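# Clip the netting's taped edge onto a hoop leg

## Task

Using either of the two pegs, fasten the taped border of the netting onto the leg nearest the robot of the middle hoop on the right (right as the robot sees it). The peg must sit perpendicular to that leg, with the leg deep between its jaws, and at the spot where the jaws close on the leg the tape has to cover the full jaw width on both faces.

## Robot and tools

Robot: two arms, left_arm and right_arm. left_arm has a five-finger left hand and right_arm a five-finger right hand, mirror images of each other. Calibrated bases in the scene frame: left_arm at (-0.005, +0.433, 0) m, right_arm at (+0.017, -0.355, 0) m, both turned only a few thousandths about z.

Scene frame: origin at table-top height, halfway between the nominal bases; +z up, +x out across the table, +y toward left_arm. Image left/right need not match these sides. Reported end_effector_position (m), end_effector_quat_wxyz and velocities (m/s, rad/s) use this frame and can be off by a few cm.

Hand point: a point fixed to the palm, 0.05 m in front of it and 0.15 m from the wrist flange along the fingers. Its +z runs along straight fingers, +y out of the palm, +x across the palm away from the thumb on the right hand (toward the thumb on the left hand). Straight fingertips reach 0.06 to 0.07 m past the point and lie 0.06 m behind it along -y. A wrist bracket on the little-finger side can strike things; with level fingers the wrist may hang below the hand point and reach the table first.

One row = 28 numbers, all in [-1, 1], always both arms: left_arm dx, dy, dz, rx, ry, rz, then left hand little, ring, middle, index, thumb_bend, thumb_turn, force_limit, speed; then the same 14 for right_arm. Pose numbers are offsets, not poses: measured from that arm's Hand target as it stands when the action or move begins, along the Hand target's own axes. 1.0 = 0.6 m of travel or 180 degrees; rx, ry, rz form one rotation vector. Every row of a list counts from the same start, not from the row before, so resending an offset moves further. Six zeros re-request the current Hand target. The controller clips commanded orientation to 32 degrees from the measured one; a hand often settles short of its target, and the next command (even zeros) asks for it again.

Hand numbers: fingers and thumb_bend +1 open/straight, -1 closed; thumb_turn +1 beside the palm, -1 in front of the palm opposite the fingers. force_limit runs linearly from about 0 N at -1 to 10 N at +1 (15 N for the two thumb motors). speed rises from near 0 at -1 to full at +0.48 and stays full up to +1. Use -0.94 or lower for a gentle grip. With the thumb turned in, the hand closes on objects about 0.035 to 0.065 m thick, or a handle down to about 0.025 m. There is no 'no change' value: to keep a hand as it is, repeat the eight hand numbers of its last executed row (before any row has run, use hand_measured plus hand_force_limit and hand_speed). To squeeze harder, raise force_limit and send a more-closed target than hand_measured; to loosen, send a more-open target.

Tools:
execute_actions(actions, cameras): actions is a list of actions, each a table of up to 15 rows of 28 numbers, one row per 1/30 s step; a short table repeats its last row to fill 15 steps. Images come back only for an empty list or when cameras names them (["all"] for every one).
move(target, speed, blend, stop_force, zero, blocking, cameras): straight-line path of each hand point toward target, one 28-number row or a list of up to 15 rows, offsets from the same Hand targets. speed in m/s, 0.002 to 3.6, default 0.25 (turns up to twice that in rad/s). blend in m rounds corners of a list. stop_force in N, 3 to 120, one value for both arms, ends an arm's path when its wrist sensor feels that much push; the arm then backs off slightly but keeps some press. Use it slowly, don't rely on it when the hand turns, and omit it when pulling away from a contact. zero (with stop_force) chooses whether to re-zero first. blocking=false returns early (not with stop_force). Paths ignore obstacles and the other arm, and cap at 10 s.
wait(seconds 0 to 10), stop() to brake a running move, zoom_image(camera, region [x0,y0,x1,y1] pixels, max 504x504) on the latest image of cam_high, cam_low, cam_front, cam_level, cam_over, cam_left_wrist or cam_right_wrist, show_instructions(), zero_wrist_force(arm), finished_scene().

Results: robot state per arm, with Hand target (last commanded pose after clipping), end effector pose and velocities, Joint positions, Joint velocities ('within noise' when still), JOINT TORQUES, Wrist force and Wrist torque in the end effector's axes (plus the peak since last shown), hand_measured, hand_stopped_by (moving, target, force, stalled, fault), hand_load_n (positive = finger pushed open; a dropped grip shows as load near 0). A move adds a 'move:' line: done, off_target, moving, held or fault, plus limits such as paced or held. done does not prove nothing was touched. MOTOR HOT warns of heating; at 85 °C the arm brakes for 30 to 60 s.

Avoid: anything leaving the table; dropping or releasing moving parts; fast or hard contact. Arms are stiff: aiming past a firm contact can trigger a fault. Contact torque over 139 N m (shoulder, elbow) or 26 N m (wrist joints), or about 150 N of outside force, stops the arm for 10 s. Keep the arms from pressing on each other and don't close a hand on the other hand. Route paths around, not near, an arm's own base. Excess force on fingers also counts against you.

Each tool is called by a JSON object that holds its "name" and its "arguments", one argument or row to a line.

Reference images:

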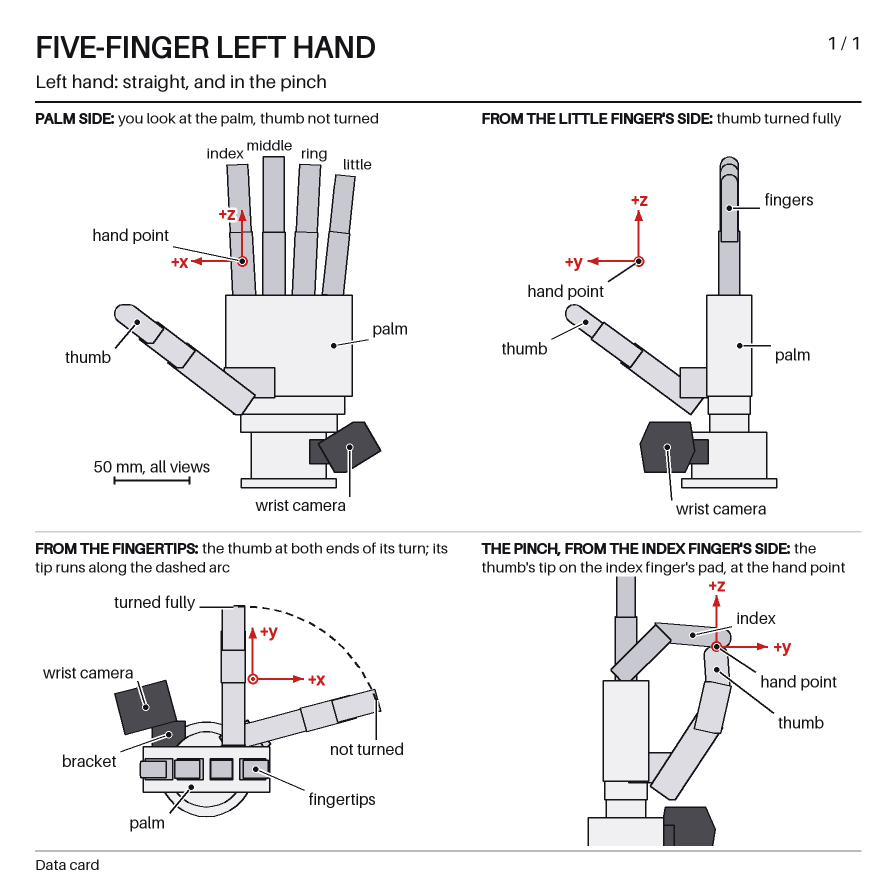

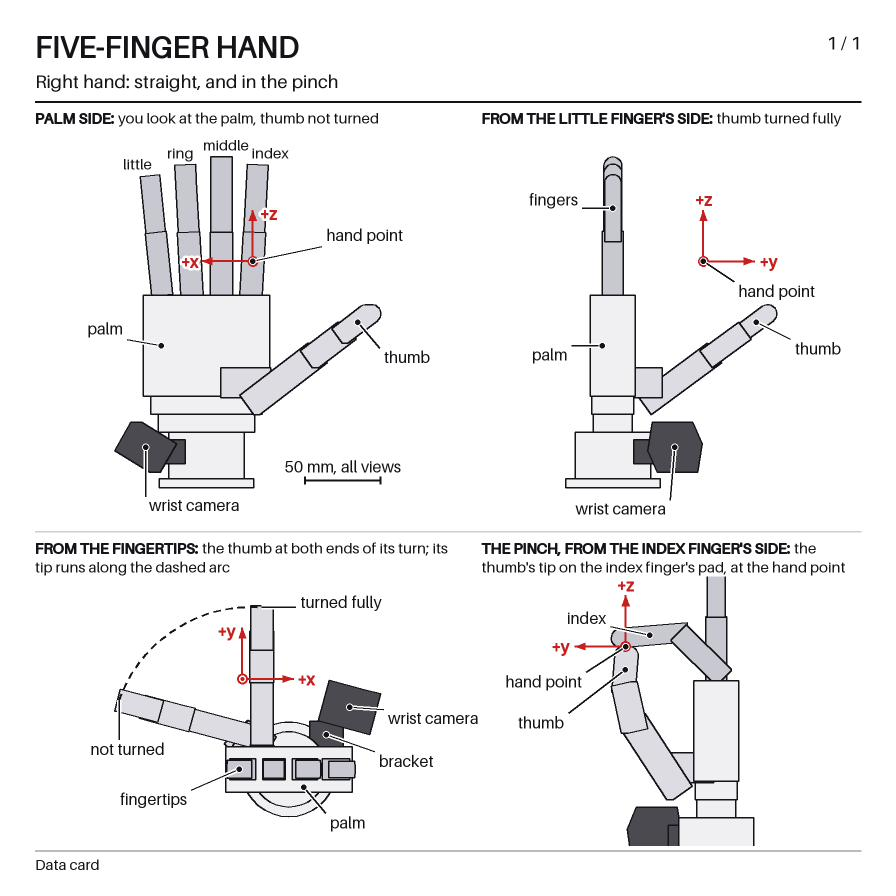

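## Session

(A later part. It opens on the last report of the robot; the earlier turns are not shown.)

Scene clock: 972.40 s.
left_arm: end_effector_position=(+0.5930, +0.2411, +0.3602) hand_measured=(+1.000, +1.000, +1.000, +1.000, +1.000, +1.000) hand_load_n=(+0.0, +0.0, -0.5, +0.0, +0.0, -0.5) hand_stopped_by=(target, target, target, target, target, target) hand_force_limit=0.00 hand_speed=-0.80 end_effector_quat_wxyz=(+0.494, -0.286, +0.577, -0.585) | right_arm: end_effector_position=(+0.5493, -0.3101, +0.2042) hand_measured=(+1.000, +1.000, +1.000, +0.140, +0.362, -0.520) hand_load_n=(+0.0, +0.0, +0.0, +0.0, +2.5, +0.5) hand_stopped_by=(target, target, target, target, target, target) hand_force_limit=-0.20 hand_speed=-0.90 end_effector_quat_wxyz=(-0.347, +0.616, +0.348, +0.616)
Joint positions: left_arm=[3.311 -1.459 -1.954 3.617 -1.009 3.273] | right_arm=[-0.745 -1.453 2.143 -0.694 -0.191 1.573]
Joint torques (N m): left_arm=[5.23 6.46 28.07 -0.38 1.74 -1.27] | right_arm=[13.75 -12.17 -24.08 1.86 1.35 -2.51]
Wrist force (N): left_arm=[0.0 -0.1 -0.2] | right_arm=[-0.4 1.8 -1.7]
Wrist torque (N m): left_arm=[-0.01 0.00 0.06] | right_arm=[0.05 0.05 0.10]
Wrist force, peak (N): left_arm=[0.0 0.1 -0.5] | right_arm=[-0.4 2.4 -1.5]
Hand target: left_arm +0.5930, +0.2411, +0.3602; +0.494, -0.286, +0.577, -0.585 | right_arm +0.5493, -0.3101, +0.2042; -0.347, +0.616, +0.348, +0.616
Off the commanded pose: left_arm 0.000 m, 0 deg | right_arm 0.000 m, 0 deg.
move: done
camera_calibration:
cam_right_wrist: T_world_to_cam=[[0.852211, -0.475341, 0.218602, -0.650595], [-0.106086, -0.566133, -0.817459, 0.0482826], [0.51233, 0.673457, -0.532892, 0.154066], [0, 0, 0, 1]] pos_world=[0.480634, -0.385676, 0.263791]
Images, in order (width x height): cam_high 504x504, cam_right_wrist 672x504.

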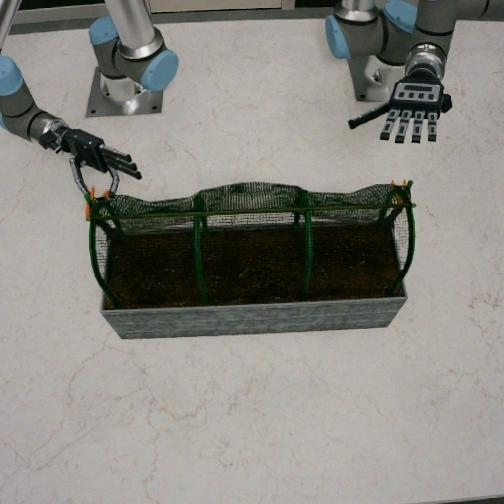

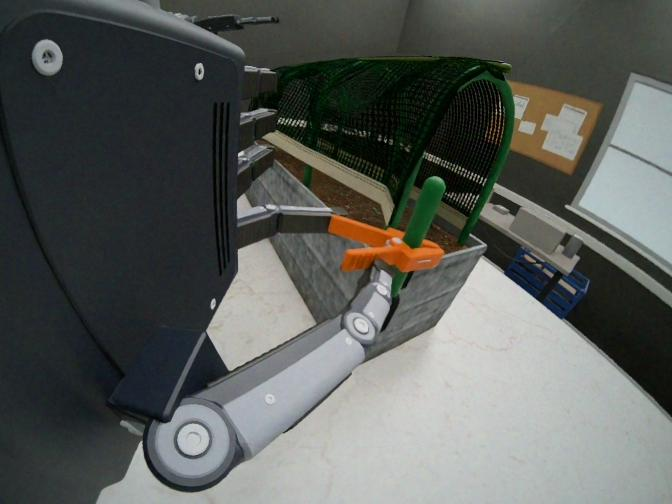

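{"name": "move", "arguments": {
  "target": [0,0,0,0,0,0,1,1,1,1,1,1,0,-0.8,0,0,0,0,0,0,1,1,1,-0.1,0.36,-0.52,1,-0.9],
  "speed": 0.03
}}

{"name": "move", "arguments": {
  "target": [0,0,0,0,0,0,1,1,1,1,1,1,0,-0.8,0,0,0,0,0,0,1,1,1,-0.1,0.2,-0.52,0.95,-0.92],
  "speed": 0.03,
  "cameras": ["cam_right_wrist", "cam_high"]
}}

{"name": "zoom_image", "arguments": {
  "camera": "cam_right_wrist",
  "region": [300, 190, 440, 300]
}}

{"name": "zoom_image", "arguments": {
  "camera": "cam_high",
  "region": [60, 140, 140, 220]
}}

Scene clock: 982.43 s.
left_arm: end_effector_position=(+0.5930, +0.2411, +0.3602) hand_measured=(+1.000, +1.000, +1.000, +1.000, +1.000, +1.000) hand_load_n=(+0.0, +0.0, +0.0, -0.5, +0.0, +0.0) hand_stopped_by=(target, target, target, target, target, target) hand_force_limit=0.00 hand_speed=-0.80 end_effector_quat_wxyz=(+0.494, -0.286, +0.577, -0.585) | right_arm: end_effector_position=(+0.5493, -0.3101, +0.2042) hand_measured=(+1.000, +1.000, +1.000, +0.014, +0.364, -0.520) hand_load_n=(+0.0, +0.5, +0.0, +9.5, +12.0, +0.5) hand_stopped_by=(target, target, target, force, target, target) hand_force_limit=1.00 hand_speed=-0.90 end_effector_quat_wxyz=(-0.347, +0.616, +0.348, +0.616)
Joint positions: left_arm=[3.311 -1.459 -1.954 3.617 -1.009 3.273] | right_arm=[-0.745 -1.453 2.143 -0.694 -0.191 1.573]
Joint torques (N m): left_arm=[5.52 6.49 28.74 -0.29 1.73 -1.25] | right_arm=[12.3 -15.88 -18.64 0.64 0.95 -2.28]
Wrist force (N): left_arm=[0.0 0.3 -0.2] | right_arm=[0.1 -2.5 -2.7]
Wrist torque (N m): left_arm=[0.04 -0.01 0.04] | right_arm=[-0.08 -0.01 0.09]
Wrist force, peak (N): left_arm=[0.3 0.0 -0.5] | right_arm=[0.0 -2.9 -2.8]
Hand target: left_arm +0.5930, +0.2411, +0.3602; +0.494, -0.286, +0.577, -0.585 | right_arm +0.5493, -0.3101, +0.2042; -0.347, +0.616, +0.348, +0.616
Off the commanded pose: left_arm 0.000 m, 0 deg | right_arm 0.000 m, 0 deg.
move: done

Scene clock: 982.93 s.
left_arm: end_effector_position=(+0.5930, +0.2411, +0.3602) hand_measured=(+1.000, +1.000, +1.000, +1.000, +1.000, +1.000) hand_load_n=(+0.0, +0.0, +0.0, +0.0, +0.0, +0.0) hand_stopped_by=(target, target, target, target, target, target) hand_force_limit=0.00 hand_speed=-0.80 end_effector_quat_wxyz=(+0.494, -0.286, +0.577, -0.585) | right_arm: end_effector_position=(+0.5493, -0.3101, +0.2042) hand_measured=(+1.000, +1.000, +1.000, +0.014, +0.350, -0.520) hand_load_n=(+0.0, +0.0, +0.0, +10.5, +14.0, +0.5) hand_stopped_by=(target, target, target, force, force, target) hand_force_limit=0.95 hand_speed=-0.92 end_effector_quat_wxyz=(-0.347, +0.616, +0.348, +0.616)
Joint positions: left_arm=[3.311 -1.459 -1.954 3.617 -1.009 3.273] | right_arm=[-0.745 -1.453 2.143 -0.694 -0.191 1.573]
Joint torques (N m): left_arm=[5.7 6.57 27.97 -0.26 1.82 -1.23] | right_arm=[9.47 -15.76 -17.96 -0.33 2.72 -2.31]
Wrist force (N): left_arm=[-0.1 -0.1 -0.1] | right_arm=[-0.2 -1.0 -1.7]
Wrist torque (N m): left_arm=[-0.01 0.02 0.05] | right_arm=[0.01 0.03 0.10]
Wrist force, peak (N): left_arm=[0.3 0.3 -0.1] | right_arm=[-0.2 -2.7 -2.6]
Hand target: left_arm +0.5930, +0.2411, +0.3602; +0.494, -0.286, +0.577, -0.585 | right_arm +0.5493, -0.3101, +0.2042; -0.347, +0.616, +0.348, +0.616
Off the commanded pose: left_arm 0.000 m, 0 deg | right_arm 0.000 m, 0 deg.
move: done
camera_calibration:
cam_right_wrist: T_world_to_cam=[[0.852264, -0.475236, 0.218626, -0.650586], [-0.10602, -0.566181, -0.817434, 0.0482256], [0.512256, 0.673491, -0.53292, 0.154122], [0, 0, 0, 1]] pos_world=[0.480634, -0.385677, 0.263791]
Images, in order (width x height): cam_high 504x504, cam_right_wrist 672x504.

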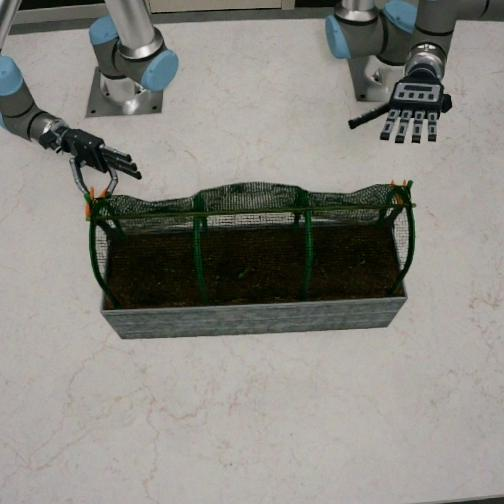

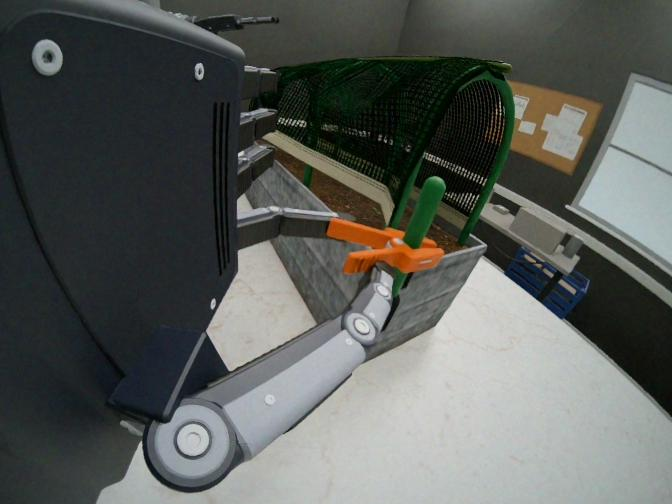

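Scaled by 3.600 from the camera's 672x504 image, which has a finer 960x720 frame.

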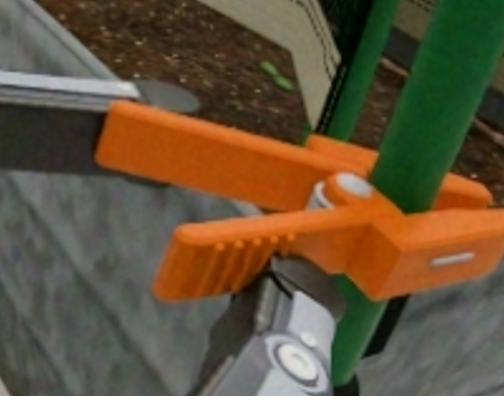

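Scaled by 6.300.

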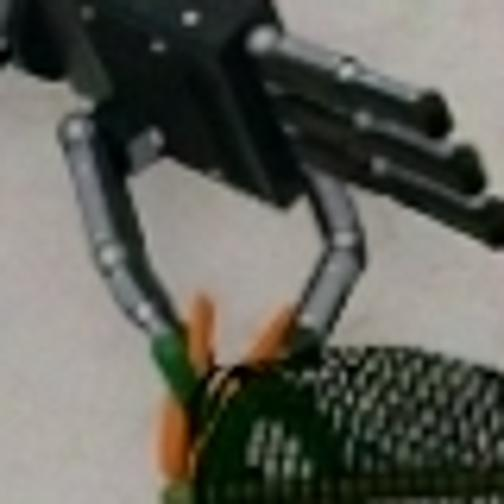

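{"name": "move", "arguments": {
  "target": [
    [0,0,0,0,0,0,1,1,1,1,1,1,0,-0.8,0,0,0,0,0,0,1,1,1,0.33,0.42,-0.52,0.3,-0.5],
    [0,0,0,0,0,0,1,1,1,1,1,1,0,-0.8,0,0,-0.01,0,0,0,1,1,1,0.33,0.42,-0.52,0.3,-0.5]
  ],
  "speed": 0.04
}}

{"name": "move", "arguments": {
  "target": [0,0,0,0,0,0,1,1,1,1,1,1,0,-0.8,0,0,0,0,0,0,1,1,1,0.15,0.2,-0.52,-0.2,-0.9],
  "speed": 0.03,
  "cameras": ["cam_right_wrist", "cam_high"]
}}

{"name": "zoom_image", "arguments": {
  "camera": "cam_right_wrist",
  "region": [300, 190, 440, 300]
}}

{"name": "zoom_image", "arguments": {
  "camera": "cam_high",
  "region": [60, 140, 140, 220]
}}

Scene clock: 988.93 s.
left_arm: end_effector_position=(+0.5930, +0.2411, +0.3602) hand_measured=(+1.000, +1.000, +1.000, +1.000, +1.000, +1.000) hand_load_n=(+0.0, +0.0, +0.0, -0.5, +0.0, +0.0) hand_stopped_by=(target, target, target, target, target, target) hand_force_limit=0.00 hand_speed=-0.80 end_effector_quat_wxyz=(+0.494, -0.286, +0.577, -0.585) | right_arm: end_effector_position=(+0.5462, -0.3151, +0.2042) hand_measured=(+1.000, +1.000, +1.000, +0.330, +0.420, -0.520) hand_load_n=(+0.0, +0.0, +0.0, +0.0, +0.0, +0.0) hand_stopped_by=(target, target, target, target, target, target) hand_force_limit=0.30 hand_speed=-0.50 end_effector_quat_wxyz=(-0.347, +0.616, +0.348, +0.616)
Joint positions: left_arm=[3.311 -1.459 -1.954 3.617 -1.009 3.273] | right_arm=[-0.761 -1.455 2.146 -0.694 -0.208 1.573]
Joint torques (N m): left_arm=[4.96 7.23 28.43 -0.16 1.61 -1.18] | right_arm=[-13.73 -30.84 -3.41 -0.62 -1.99 -2.43]
Wrist force (N): left_arm=[0.0 0.0 -0.4] | right_arm=[0.3 0.5 -0.7]
Wrist torque (N m): left_arm=[0.03 -0.01 0.05] | right_arm=[0.05 0.04 0.10]
Wrist force, peak (N): left_arm=[0.1 0.3 -0.5] | right_arm=[-0.2 1.8 -3.4]
Hand target: left_arm +0.5930, +0.2411, +0.3602; +0.494, -0.286, +0.577, -0.585 | right_arm +0.5462, -0.3152, +0.2042; -0.347, +0.616, +0.348, +0.616
Off the commanded pose: left_arm 0.000 m, 0 deg | right_arm 0.000 m, 0 deg.
move: done

Scene clock: 990.10 s.
left_arm: end_effector_position=(+0.5930, +0.2411, +0.3602) hand_measured=(+1.000, +1.000, +1.000, +1.000, +1.000, +1.000) hand_load_n=(+0.0, +0.0, +0.0, -0.5, +0.0, +0.0) hand_stopped_by=(target, target, target, target, target, target) hand_force_limit=0.00 hand_speed=-0.80 end_effector_quat_wxyz=(+0.494, -0.286, +0.577, -0.585) | right_arm: end_effector_position=(+0.5462, -0.3152, +0.2042) hand_measured=(+1.000, +1.000, +1.000, +0.150, +0.290, -0.520) hand_load_n=(+0.0, +0.0, +0.0, +4.0, +6.0, +0.5) hand_stopped_by=(target, target, target, force, force, target) hand_force_limit=-0.20 hand_speed=-0.90 end_effector_quat_wxyz=(-0.347, +0.616, +0.348, +0.616)
Joint positions: left_arm=[3.311 -1.459 -1.954 3.617 -1.009 3.273] | right_arm=[-0.762 -1.455 2.146 -0.694 -0.208 1.573]
Joint torques (N m): left_arm=[5.4 7.62 28.05 -0.21 1.76 -1.22] | right_arm=[-13.22 -31.56 -5.09 -0.78 -0.81 -2.39]
Wrist force (N): left_arm=[0.0 -0.1 -0.3] | right_arm=[-0.2 3.0 0.9]
Wrist torque (N m): left_arm=[-0.01 -0.01 0.06] | right_arm=[0.09 0.07 0.10]
Wrist force, peak (N): left_arm=[0.2 0.5 -0.4] | right_arm=[0.0 3.4 0.9]
Hand target: left_arm +0.5930, +0.2411, +0.3602; +0.494, -0.286, +0.577, -0.585 | right_arm +0.5462, -0.3152, +0.2042; -0.347, +0.616, +0.348, +0.616
Off the commanded pose: left_arm 0.000 m, 0 deg | right_arm 0.000 m, 0 deg.
move: done
camera_calibration:
cam_right_wrist: T_world_to_cam=[[0.85222, -0.475293, 0.218671, -0.650428], [-0.106015, -0.566174, -0.81744, 0.0449543], [0.512329, 0.673457, -0.532893, 0.159156], [0, 0, 0, 1]] pos_world=[0.477534, -0.390877, 0.263791]
Images, in order (width x height): cam_high 504x504, cam_right_wrist 672x504.

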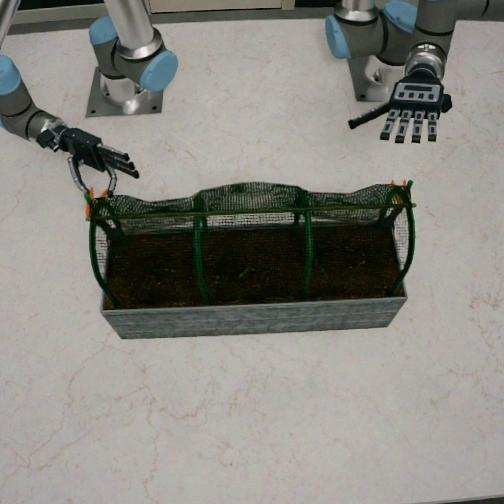

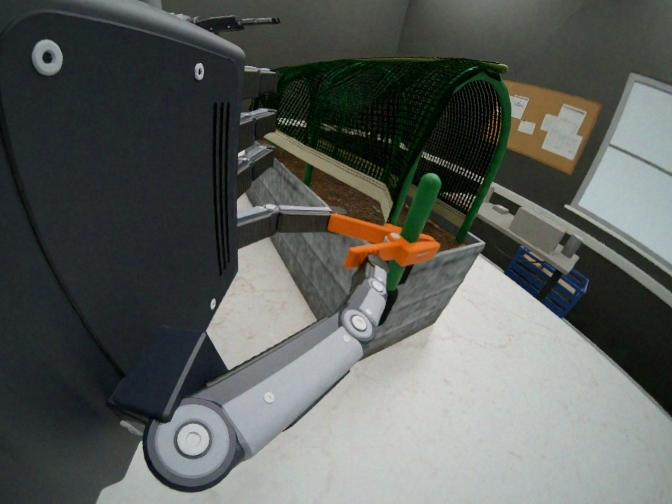

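Scaled by 3.600 from the camera's 672x504 image, which has a finer 960x720 frame.

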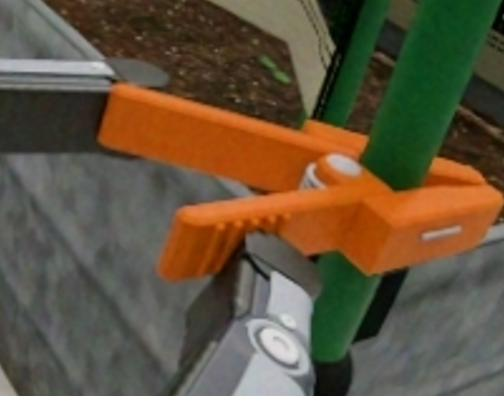

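Scaled by 6.300.

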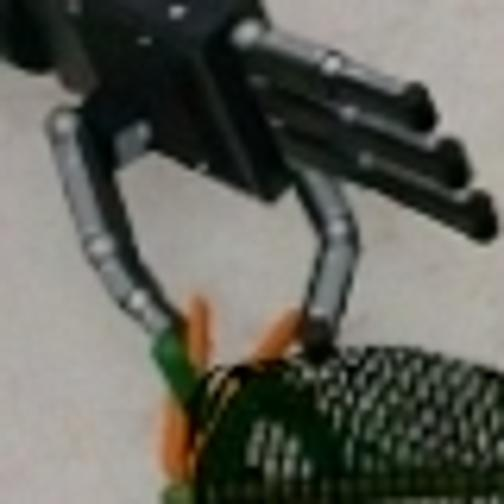

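{"name": "move", "arguments": {
  "target": [
    [0,0,0,0,0,0,1,1,1,1,1,1,0,-0.8,0,0,0,0,0,0,1,1,1,0.33,0.4,-0.52,0.3,-0.5],
    [0,0,0,0,0,0,1,1,1,1,1,1,0,-0.8,0,-0.0067,-0.006,0,0,0,1,1,1,0.33,0.4,-0.52,0.3,-0.5]
  ],
  "speed": 0.04
}}

{"name": "move", "arguments": {
  "target": [0,0,0,0,0,0,1,1,1,1,1,1,0,-0.8,0,0,0,0,0,0,1,1,1,0.18,0.15,-0.52,-0.2,-0.9],
  "speed": 0.03
}}

{"name": "move", "arguments": {
  "target": [0,0,0,0,0,0,1,1,1,1,1,1,0,-0.8,0,0,0,0,0,0,1,1,1,-0.1,0.1,-0.52,1,-0.9],
  "speed": 0.03,
  "cameras": ["cam_right_wrist", "cam_high"]
}}

{"name": "zoom_image", "arguments": {
  "camera": "cam_right_wrist",
  "region": [300, 190, 440, 300]
}}

{"name": "zoom_image", "arguments": {
  "camera": "cam_high",
  "region": [60, 140, 140, 220]
}}

Scene clock: 998.27 s.
left_arm: end_effector_position=(+0.5930, +0.2411, +0.3602) hand_measured=(+1.000, +1.000, +1.000, +1.000, +1.000, +1.000) hand_load_n=(+0.0, +0.0, +0.0, +0.0, +0.0, +0.0) hand_stopped_by=(target, target, target, target, target, target) hand_force_limit=0.00 hand_speed=-0.80 end_effector_quat_wxyz=(+0.494, -0.286, +0.577, -0.585) | right_arm: end_effector_position=(+0.5410, -0.3162, +0.2042) hand_measured=(+1.000, +1.000, +1.000, +0.330, +0.400, -0.520) hand_load_n=(+0.0, +0.0, +0.0, +0.0, +0.0, +0.0) hand_stopped_by=(target, target, target, target, target, target) hand_force_limit=0.30 hand_speed=-0.50 end_effector_quat_wxyz=(-0.347, +0.616, +0.348, +0.616)
Joint positions: left_arm=[3.311 -1.459 -1.954 3.617 -1.009 3.273] | right_arm=[-0.774 -1.465 2.158 -0.695 -0.22 1.572]
Joint torques (N m): left_arm=[5.54 7.22 27.89 -0.2 1.63 -1.15] | right_arm=[-12.65 -30.13 -4.49 -1.15 -1.97 -1.53]
Wrist force (N): left_arm=[0.1 0.2 -0.2] | right_arm=[0.1 0.5 -0.8]
Wrist torque (N m): left_arm=[0.03 -0.01 0.05] | right_arm=[0.05 0.07 0.09]
Wrist force, peak (N): left_arm=[-0.2 0.4 -0.5] | right_arm=[0.0 3.3 1.2]
Hand target: left_arm +0.5930, +0.2411, +0.3602; +0.494, -0.286, +0.577, -0.585 | right_arm +0.5409, -0.3162, +0.2042; -0.347, +0.616, +0.348, +0.616
Off the commanded pose: left_arm 0.000 m, 0 deg | right_arm 0.000 m, 0 deg.
move: done

Scene clock: 999.47 s.
left_arm: end_effector_position=(+0.5930, +0.2411, +0.3602) hand_measured=(+1.000, +1.000, +1.000, +1.000, +1.000, +1.000) hand_load_n=(+0.0, +0.0, +0.0, +0.0, +0.0, -0.5) hand_stopped_by=(target, target, target, target, target, target) hand_force_limit=0.00 hand_speed=-0.80 end_effector_quat_wxyz=(+0.494, -0.286, +0.577, -0.585) | right_arm: end_effector_position=(+0.5409, -0.3162, +0.2042) hand_measured=(+1.000, +1.000, +1.000, +0.180, +0.266, -0.520) hand_load_n=(+0.0, +0.0, +0.0, +3.5, +6.0, +0.5) hand_stopped_by=(target, target, target, target, force, target) hand_force_limit=-0.20 hand_speed=-0.90 end_effector_quat_wxyz=(-0.347, +0.616, +0.348, +0.616)
Joint positions: left_arm=[3.311 -1.459 -1.954 3.617 -1.009 3.273] | right_arm=[-0.774 -1.466 2.158 -0.695 -0.221 1.573]
Joint torques (N m): left_arm=[5.1 6.61 27.15 -0.14 1.62 -1.06] | right_arm=[-12.78 -30.91 -5.12 -0.51 -0.9 2.23]
Wrist force (N): left_arm=[0.0 0.4 -0.2] | right_arm=[0.0 4.0 0.6]
Wrist torque (N m): left_arm=[0.07 0.00 0.04] | right_arm=[0.10 0.07 0.12]
Wrist force, peak (N): left_arm=[0.0 0.4 -0.4] | right_arm=[0.0 4.3 0.9]
Hand target: left_arm +0.5930, +0.2411, +0.3602; +0.494, -0.286, +0.577, -0.585 | right_arm +0.5409, -0.3162, +0.2042; -0.347, +0.616, +0.348, +0.616
Off the commanded pose: left_arm 0.000 m, 0 deg | right_arm 0.000 m, 0 deg.
move: done

Scene clock: 1000.83 s.
left_arm: end_effector_position=(+0.5930, +0.2411, +0.3602) hand_measured=(+1.000, +1.000, +1.000, +1.000, +1.000, +1.000) hand_load_n=(+0.0, +0.0, +0.0, +0.0, +0.0, +0.0) hand_stopped_by=(target, target, target, target, target, target) hand_force_limit=0.00 hand_speed=-0.80 end_effector_quat_wxyz=(+0.494, -0.286, +0.577, -0.585) | right_arm: end_effector_position=(+0.5409, -0.3162, +0.2042) hand_measured=(+1.000, +1.000, +1.000, +0.148, +0.106, -0.520) hand_load_n=(+0.0, -0.5, +0.0, +14.5, +12.0, +0.5) hand_stopped_by=(target, target, target, force, target, target) hand_force_limit=1.00 hand_speed=-0.90 end_effector_quat_wxyz=(-0.347, +0.616, +0.348, +0.616)
Joint positions: left_arm=[3.311 -1.459 -1.954 3.617 -1.009 3.273] | right_arm=[-0.774 -1.466 2.158 -0.695 -0.221 1.573]
Joint torques (N m): left_arm=[5.85 7.47 27.92 -0.17 1.73 -1.12] | right_arm=[-9.86 -29.49 -6.16 1.46 1.27 1.16]
Wrist force (N): left_arm=[0.1 0.0 -0.2] | right_arm=[-0.3 -1.6 2.7]
Wrist torque (N m): left_arm=[0.01 -0.02 0.05] | right_arm=[0.15 0.06 0.09]
Wrist force, peak (N): left_arm=[-0.1 0.4 -0.4] | right_arm=[0.0 4.2 0.7]
Hand target: left_arm +0.5930, +0.2411, +0.3602; +0.494, -0.286, +0.577, -0.585 | right_arm +0.5409, -0.3162, +0.2042; -0.347, +0.616, +0.348, +0.616
Off the commanded pose: left_arm 0.000 m, 0 deg | right_arm 0.000 m, 0 deg.
move: done
camera_calibration:
cam_right_wrist: T_world_to_cam=[[0.85222, -0.475293, 0.218671, -0.646387], [-0.106015, -0.566174, -0.81744, 0.0438263], [0.512329, 0.673457, -0.532893, 0.162545], [0, 0, 0, 1]] pos_world=[0.472234, -0.391877, 0.263791]
Images, in order (width x height): cam_high 504x504, cam_right_wrist 672x504.

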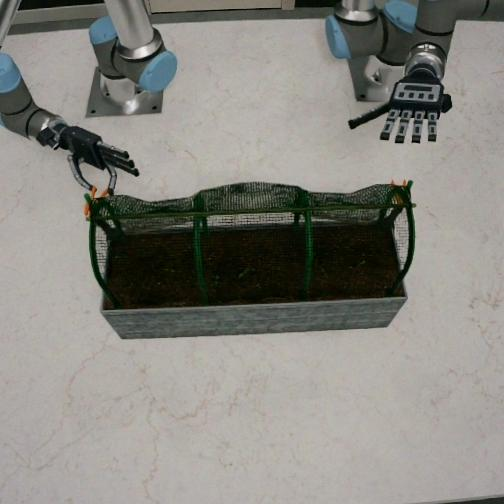

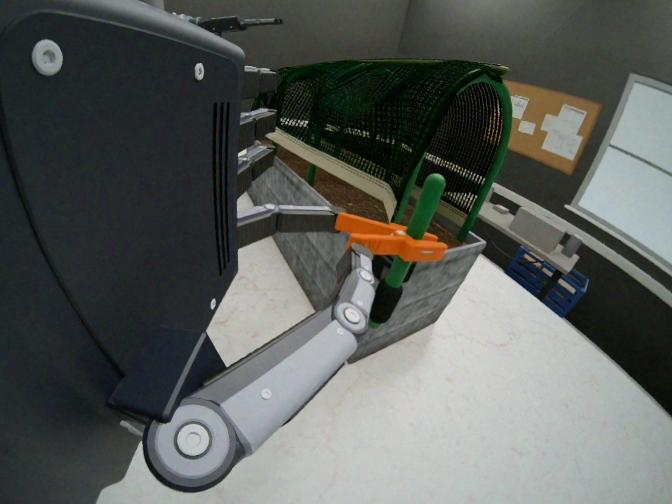

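Scaled by 3.600 from the camera's 672x504 image, which has a finer 960x720 frame.

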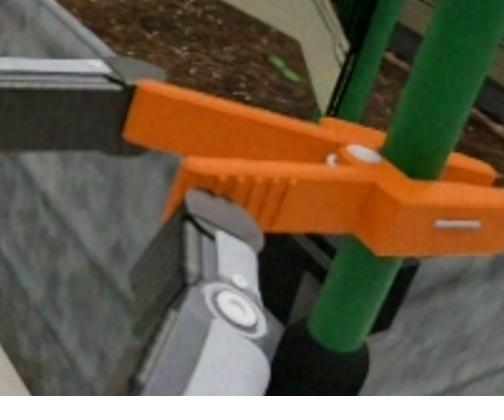

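Scaled by 6.300.

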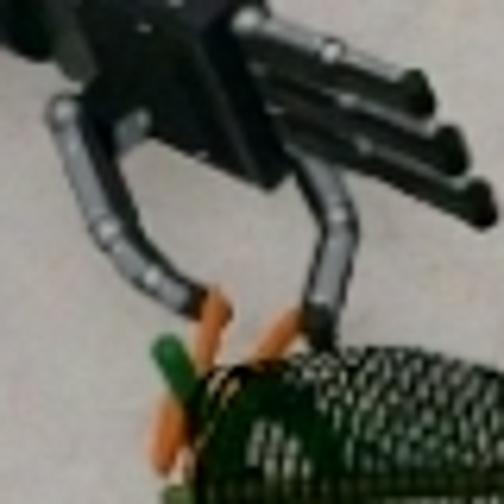

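{"name": "move", "arguments": {
  "target": [0,0,0,0,0,0,1,1,1,1,1,1,0,-0.8,0,-0.0315,-0.0108,0,0,0,1,1,1,-0.1,0.1,-0.52,1,-0.9],
  "speed": 0.015,
  "stop_force": 8,
  "cameras": ["cam_right_wrist", "cam_high"]
}}

{"name": "zoom_image", "arguments": {
  "camera": "cam_right_wrist",
  "region": [300, 190, 440, 300]
}}

{"name": "zoom_image", "arguments": {
  "camera": "cam_high",
  "region": [60, 140, 140, 220]
}}

Scene clock: 1012.07 s.
left_arm: end_effector_position=(+0.5930, +0.2411, +0.3602) hand_measured=(+1.000, +1.000, +1.000, +1.000, +1.000, +1.000) hand_load_n=(+0.0, +0.0, +0.0, +0.0, +0.0, +0.0) hand_stopped_by=(target, target, target, target, target, target) hand_force_limit=0.00 hand_speed=-0.80 end_effector_quat_wxyz=(+0.494, -0.286, +0.577, -0.585) | right_arm: end_effector_position=(+0.5213, -0.3120, +0.2042) hand_measured=(+1.000, +1.000, +1.000, +0.146, +0.106, -0.520) hand_load_n=(+0.0, +0.0, +0.0, +0.0, +0.0, +0.0) hand_stopped_by=(target, target, target, force, target, target) hand_force_limit=1.00 hand_speed=-0.90 end_effector_quat_wxyz=(-0.347, +0.616, +0.348, +0.616)
Joint positions: left_arm=[3.311 -1.459 -1.954 3.617 -1.009 3.273] | right_arm=[-0.806 -1.512 2.21 -0.7 -0.253 1.572]
Joint torques (N m): left_arm=[4.92 7.5 28.53 0.01 1.6 -1.07] | right_arm=[-12.89 -28.64 -3.75 -1.03 -2.1 2.09]
Wrist force (N): left_arm=[-0.1 0.3 -0.1] | right_arm=[0.1 0.6 -0.6]
Wrist torque (N m): left_arm=[0.05 0.01 0.04] | right_arm=[0.05 0.07 0.08]
Wrist force, peak (N): left_arm=[0.1 0.4 -0.5] | right_arm=[-0.1 5.8 0.6]
Hand target: left_arm +0.5930, +0.2411, +0.3602; +0.494, -0.286, +0.577, -0.585 | right_arm +0.5213, -0.3120, +0.2042; -0.347, +0.616, +0.348, +0.616
Off the commanded pose: left_arm 0.000 m, 0 deg | right_arm 0.000 m, 0 deg.
move: done
camera_calibration:
cam_right_wrist: T_world_to_cam=[[0.85222, -0.475293, 0.218671, -0.627725], [-0.106015, -0.566174, -0.81744, 0.0441935], [0.512329, 0.673457, -0.532893, 0.169639], [0, 0, 0, 1]] pos_world=[0.452734, -0.387577, 0.263791]
Images, in order (width x height): cam_high 504x504, cam_right_wrist 672x504.

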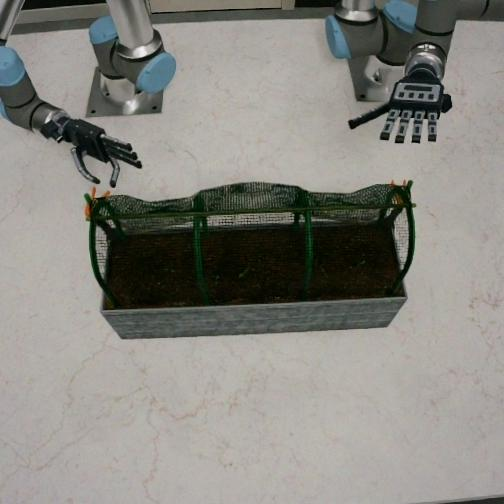

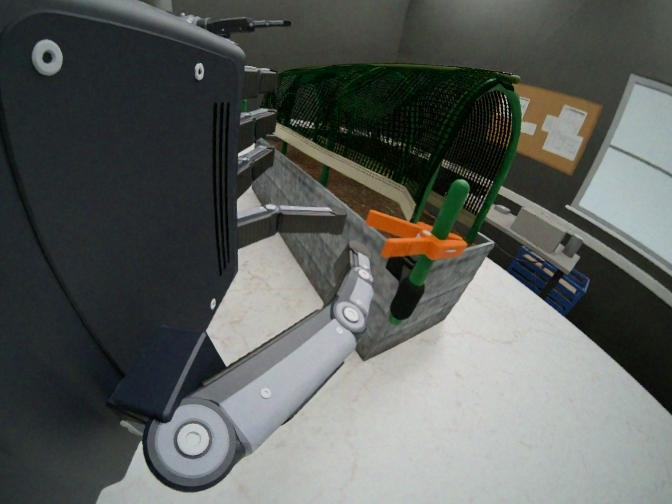

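Scaled by 3.600 from the camera's 672x504 image, which has a finer 960x720 frame.

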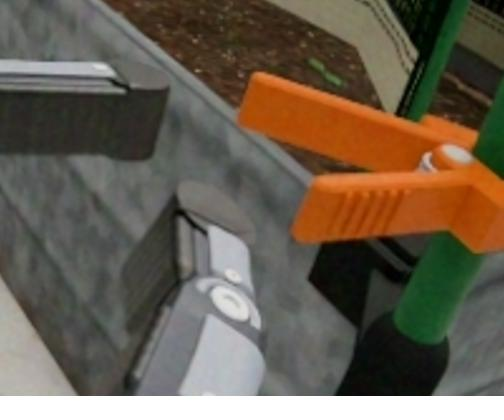

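Scaled by 6.300.

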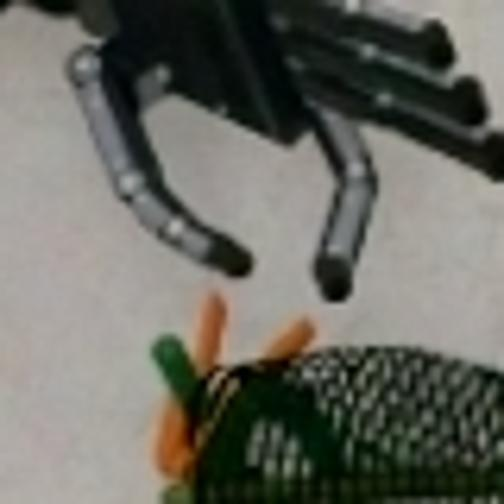

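{"name": "move", "arguments": {
  "target": [
    [0,0,0,0,0,0,1,1,1,1,1,1,0,-0.8,0,0,0,-0.0444,0,0,1,1,1,0.35,0.45,-0.52,0.3,-0.5],
    [0,0,0,0,0,0,1,1,1,1,1,1,0,-0.8,0,0.0365,0.008,-0.0444,0,0,1,1,1,0.35,0.45,-0.52,0.3,-0.5]
  ],
  "speed": 0.04
}}

{"name": "move", "arguments": {
  "target": [0,0,0,0,0,0,1,1,1,1,1,1,0,-0.8,0,0,0,0,0,0,1,1,1,0.17,0.2,-0.52,-0.2,-0.9],
  "speed": 0.03,
  "cameras": ["cam_right_wrist", "cam_high"]
}}

{"name": "zoom_image", "arguments": {
  "camera": "cam_right_wrist",
  "region": [300, 190, 440, 300]
}}

{"name": "zoom_image", "arguments": {
  "camera": "cam_high",
  "region": [60, 140, 140, 220]
}}

Scene clock: 1027.60 s.
left_arm: end_effector_position=(+0.5930, +0.2411, +0.3602) hand_measured=(+1.000, +1.000, +1.000, +1.000, +1.000, +1.000) hand_load_n=(+0.0, +0.0, +0.0, +0.0, +0.0, +0.0) hand_stopped_by=(target, target, target, target, target, target) hand_force_limit=0.00 hand_speed=-0.80 end_effector_quat_wxyz=(+0.494, -0.286, +0.577, -0.585) | right_arm: end_effector_position=(+0.5424, -0.3192, +0.2042) hand_measured=(+1.000, +1.000, +1.000, +0.350, +0.450, -0.520) hand_load_n=(+0.0, +0.0, +0.0, +0.0, +0.0, +0.0) hand_stopped_by=(target, target, target, target, target, target) hand_force_limit=0.30 hand_speed=-0.50 end_effector_quat_wxyz=(-0.303, +0.639, +0.304, +0.639)
Joint positions: left_arm=[3.311 -1.459 -1.954 3.617 -1.009 3.273] | right_arm=[-0.768 -1.537 2.237 -0.707 -0.075 1.578]
Joint torques (N m): left_arm=[4.76 7.46 27.92 0.08 1.56 -1.14] | right_arm=[13.95 -7.82 -25.46 1.6 2.34 -2.49]
Wrist force (N): left_arm=[0.0 0.0 -0.3] | right_arm=[0.2 0.3 -0.8]
Wrist torque (N m): left_arm=[0.01 0.00 0.04] | right_arm=[0.02 0.07 0.09]
Wrist force, peak (N): left_arm=[-0.1 0.5 -0.4] | right_arm=[0.2 0.7 -1.0]
Hand target: left_arm +0.5930, +0.2411, +0.3602; +0.494, -0.286, +0.577, -0.585 | right_arm +0.5426, -0.3192, +0.2042; -0.303, +0.639, +0.304, +0.639
Off the commanded pose: left_arm 0.000 m, 0 deg | right_arm 0.000 m, 0 deg.
move: done

Scene clock: 1029.13 s.
left_arm: end_effector_position=(+0.5930, +0.2411, +0.3602) hand_measured=(+1.000, +1.000, +1.000, +1.000, +1.000, +1.000) hand_load_n=(+0.0, +0.0, +0.0, +0.0, +0.0, -0.5) hand_stopped_by=(target, target, target, target, target, target) hand_force_limit=0.00 hand_speed=-0.80 end_effector_quat_wxyz=(+0.494, -0.286, +0.577, -0.585) | right_arm: end_effector_position=(+0.5426, -0.3192, +0.2042) hand_measured=(+1.000, +1.000, +1.000, +0.170, +0.268, -0.520) hand_load_n=(+0.0, +0.0, +0.0, +5.0, +6.0, +0.5) hand_stopped_by=(target, target, target, target, force, target) hand_force_limit=-0.20 hand_speed=-0.90 end_effector_quat_wxyz=(-0.303, +0.639, +0.304, +0.639)
Joint positions: left_arm=[3.311 -1.459 -1.954 3.617 -1.009 3.273] | right_arm=[-0.768 -1.537 2.236 -0.706 -0.075 1.576]
Joint torques (N m): left_arm=[4.89 7.75 28.44 0.22 1.52 -1.07] | right_arm=[9.09 -8.32 -24.45 1.62 1.76 -2.51]
Wrist force (N): left_arm=[0.2 0.1 -0.1] | right_arm=[0.1 2.3 2.2]
Wrist torque (N m): left_arm=[0.02 -0.04 0.06] | right_arm=[0.11 0.05 0.11]
Wrist force, peak (N): left_arm=[0.1 0.6 -0.5] | right_arm=[0.0 2.3 2.4]
Hand target: left_arm +0.5930, +0.2411, +0.3602; +0.494, -0.286, +0.577, -0.585 | right_arm +0.5426, -0.3192, +0.2042; -0.303, +0.639, +0.304, +0.639
Off the commanded pose: left_arm 0.000 m, 0 deg | right_arm 0.000 m, 0 deg.
move: done
camera_calibration:
cam_right_wrist: T_world_to_cam=[[0.777828, -0.589195, 0.21871, -0.645254], [-0.183625, -0.545871, -0.8175, 0.0909672], [0.601054, 0.595714, -0.532785, 0.0906576], [0, 0, 0, 1]] pos_world=[0.46411, -0.38453, 0.26379]
Images, in order (width x height): cam_high 504x504, cam_right_wrist 672x504.

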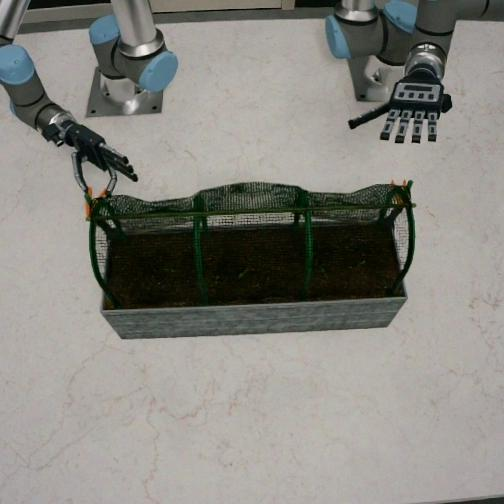

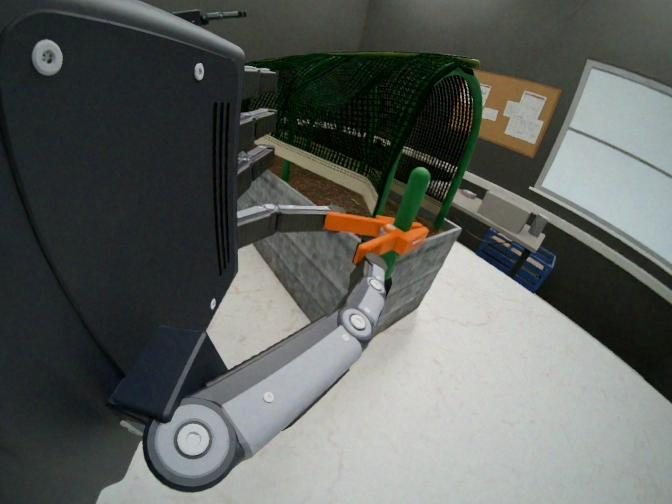

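Scaled by 3.600 from the camera's 672x504 image, which has a finer 960x720 frame.

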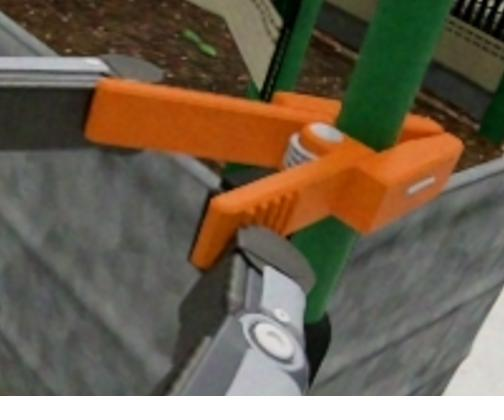

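Scaled by 6.300.

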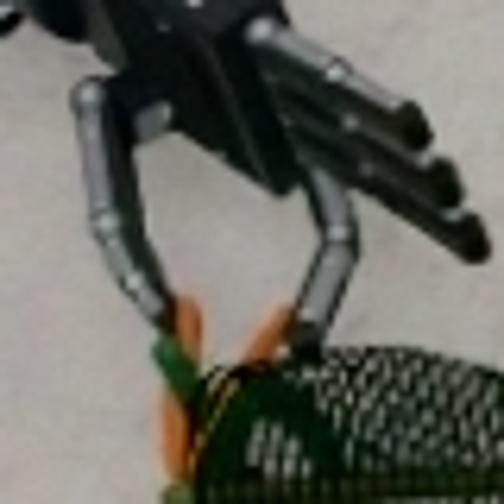

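{"name": "move", "arguments": {
  "target": [0,0,0,0,0,0,1,1,1,1,1,1,0,-0.8,0,0,0,0,0,0,1,1,1,-0.1,0.14,-0.52,1,-0.9],
  "speed": 0.03,
  "cameras": ["cam_right_wrist", "cam_high"]
}}

{"name": "zoom_image", "arguments": {
  "camera": "cam_right_wrist",
  "region": [300, 190, 440, 300]
}}

{"name": "zoom_image", "arguments": {
  "camera": "cam_high",
  "region": [60, 140, 140, 220]
}}

Scene clock: 1032.77 s.
left_arm: end_effector_position=(+0.5930, +0.2411, +0.3602) hand_measured=(+1.000, +1.000, +1.000, +1.000, +1.000, +1.000) hand_load_n=(+0.0, +0.0, +0.0, +0.0, +0.0, +0.0) hand_stopped_by=(target, target, target, target, target, target) hand_force_limit=0.00 hand_speed=-0.80 end_effector_quat_wxyz=(+0.494, -0.286, +0.577, -0.585) | right_arm: end_effector_position=(+0.5426, -0.3192, +0.2042) hand_measured=(+1.000, +1.000, +1.000, +0.118, +0.146, -0.520) hand_load_n=(+0.0, +0.0, +0.0, +12.0, +13.0, +0.5) hand_stopped_by=(target, target, target, force, stalled, target) hand_force_limit=1.00 hand_speed=-0.90 end_effector_quat_wxyz=(-0.303, +0.639, +0.304, +0.639)
Joint positions: left_arm=[3.311 -1.459 -1.954 3.617 -1.009 3.273] | right_arm=[-0.768 -1.537 2.236 -0.706 -0.075 1.576]
Joint torques (N m): left_arm=[4.94 7 27.47 0.22 1.54 -1.1] | right_arm=[-5.25 -7.3 -16.48 -0.6 3.44 -2.64]
Wrist force (N): left_arm=[-0.2 0.1 -0.1] | right_arm=[-0.1 -2.3 3.0]
Wrist torque (N m): left_arm=[0.01 0.03 0.03] | right_arm=[0.14 0.08 0.08]
Wrist force, peak (N): left_arm=[0.1 0.4 -0.4] | right_arm=[0.2 -2.5 3.5]
Hand target: left_arm +0.5930, +0.2411, +0.3602; +0.494, -0.286, +0.577, -0.585 | right_arm +0.5426, -0.3192, +0.2042; -0.303, +0.639, +0.304, +0.639
Off the commanded pose: left_arm 0.000 m, 0 deg | right_arm 0.000 m, 0 deg.
move: done
camera_calibration:
cam_right_wrist: T_world_to_cam=[[0.777828, -0.589195, 0.21871, -0.645254], [-0.183625, -0.545871, -0.8175, 0.0909672], [0.601054, 0.595714, -0.532785, 0.0906576], [0, 0, 0, 1]] pos_world=[0.46411, -0.38453, 0.26379]
Images, in order (width x height): cam_high 504x504, cam_right_wrist 672x504.

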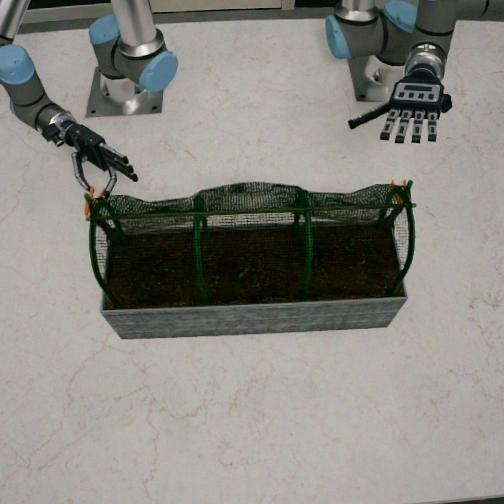

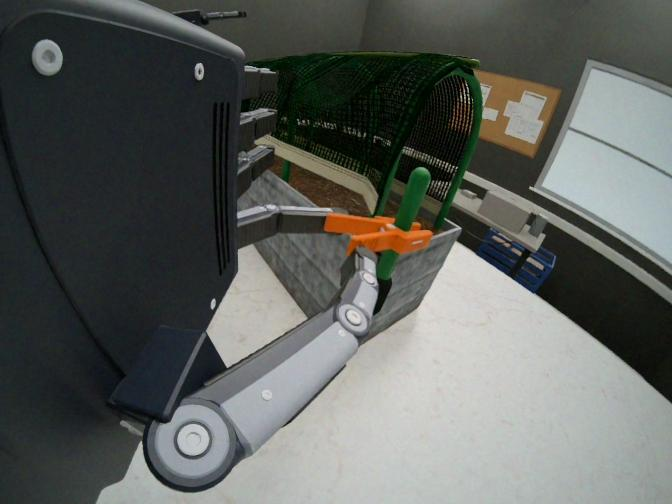

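Scaled by 3.600 from the camera's 672x504 image, which has a finer 960x720 frame.

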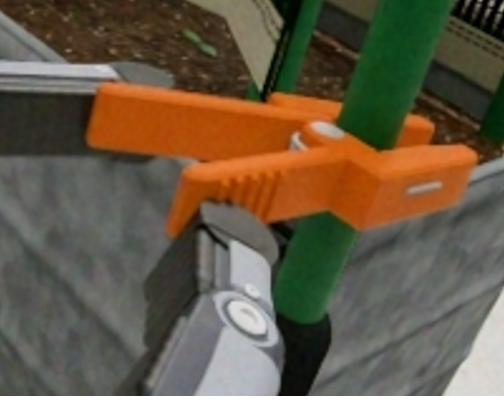

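Scaled by 6.300.

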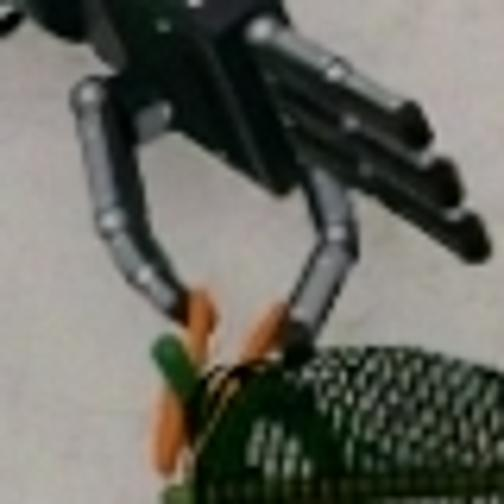

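{"name": "move", "arguments": {
  "target": [0,0,0,0,0,0,1,1,1,1,1,1,0,-0.8,0,0,0,0,0,0,1,1,1,-0.12,0.09,-0.52,1,-0.88],
  "speed": 0.03,
  "cameras": ["cam_right_wrist", "cam_high"]
}}

{"name": "zoom_image", "arguments": {
  "camera": "cam_right_wrist",
  "region": [300, 190, 440, 300]
}}

{"name": "zoom_image", "arguments": {
  "camera": "cam_high",
  "region": [60, 140, 140, 220]
}}

Scene clock: 1038.03 s.
left_arm: end_effector_position=(+0.5930, +0.2411, +0.3602) hand_measured=(+1.000, +1.000, +1.000, +1.000, +1.000, +1.000) hand_load_n=(+0.0, +0.0, +0.0, +0.0, +0.0, +0.0) hand_stopped_by=(target, target, target, target, target, target) hand_force_limit=0.00 hand_speed=-0.80 end_effector_quat_wxyz=(+0.494, -0.286, +0.577, -0.585) | right_arm: end_effector_position=(+0.5426, -0.3192, +0.2042) hand_measured=(+1.000, +1.000, +1.000, +0.118, +0.100, -0.520) hand_load_n=(+0.0, +0.0, +0.0, +13.0, +13.5, +0.5) hand_stopped_by=(target, target, target, force, stalled, target) hand_force_limit=1.00 hand_speed=-0.88 end_effector_quat_wxyz=(-0.303, +0.639, +0.304, +0.639)
Joint positions: left_arm=[3.311 -1.459 -1.954 3.617 -1.009 3.273] | right_arm=[-0.768 -1.537 2.236 -0.706 -0.075 1.576]
Joint torques (N m): left_arm=[4.2 7.17 28.07 0.27 1.5 -1.16] | right_arm=[-10.13 -7.64 -10.71 -1.12 3.25 -2.35]
Wrist force (N): left_arm=[-0.3 0.2 0.0] | right_arm=[0.0 -2.6 2.3]
Wrist torque (N m): left_arm=[0.02 0.04 0.03] | right_arm=[0.12 0.05 0.09]
Wrist force, peak (N): left_arm=[-0.4 0.4 -0.2] | right_arm=[-0.1 -2.6 3.0]
Hand target: left_arm +0.5930, +0.2411, +0.3602; +0.494, -0.286, +0.577, -0.585 | right_arm +0.5426, -0.3192, +0.2042; -0.303, +0.639, +0.304, +0.639
Off the commanded pose: left_arm 0.000 m, 0 deg | right_arm 0.000 m, 0 deg.
move: done
camera_calibration:
cam_right_wrist: T_world_to_cam=[[0.777828, -0.589195, 0.21871, -0.645254], [-0.183625, -0.545871, -0.8175, 0.0909672], [0.601054, 0.595714, -0.532785, 0.0906576], [0, 0, 0, 1]] pos_world=[0.46411, -0.38453, 0.26379]
Images, in order (width x height): cam_high 504x504, cam_right_wrist 672x504.

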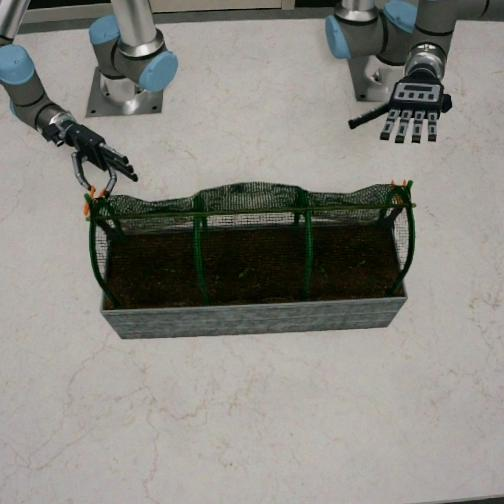

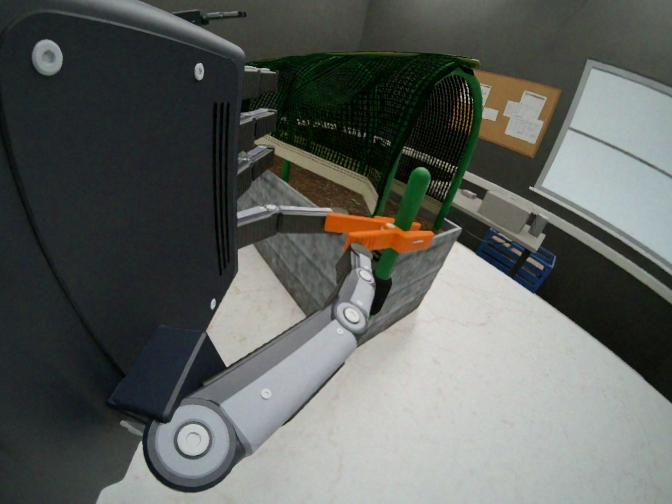

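Scaled by 3.600 from the camera's 672x504 image, which has a finer 960x720 frame.

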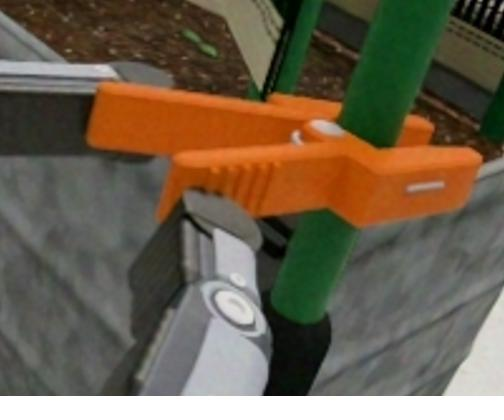

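Scaled by 6.300.

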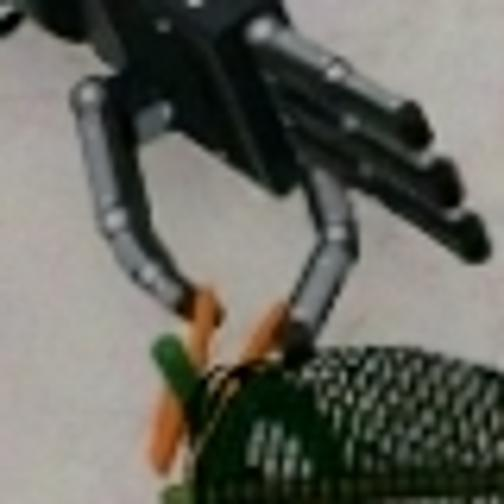

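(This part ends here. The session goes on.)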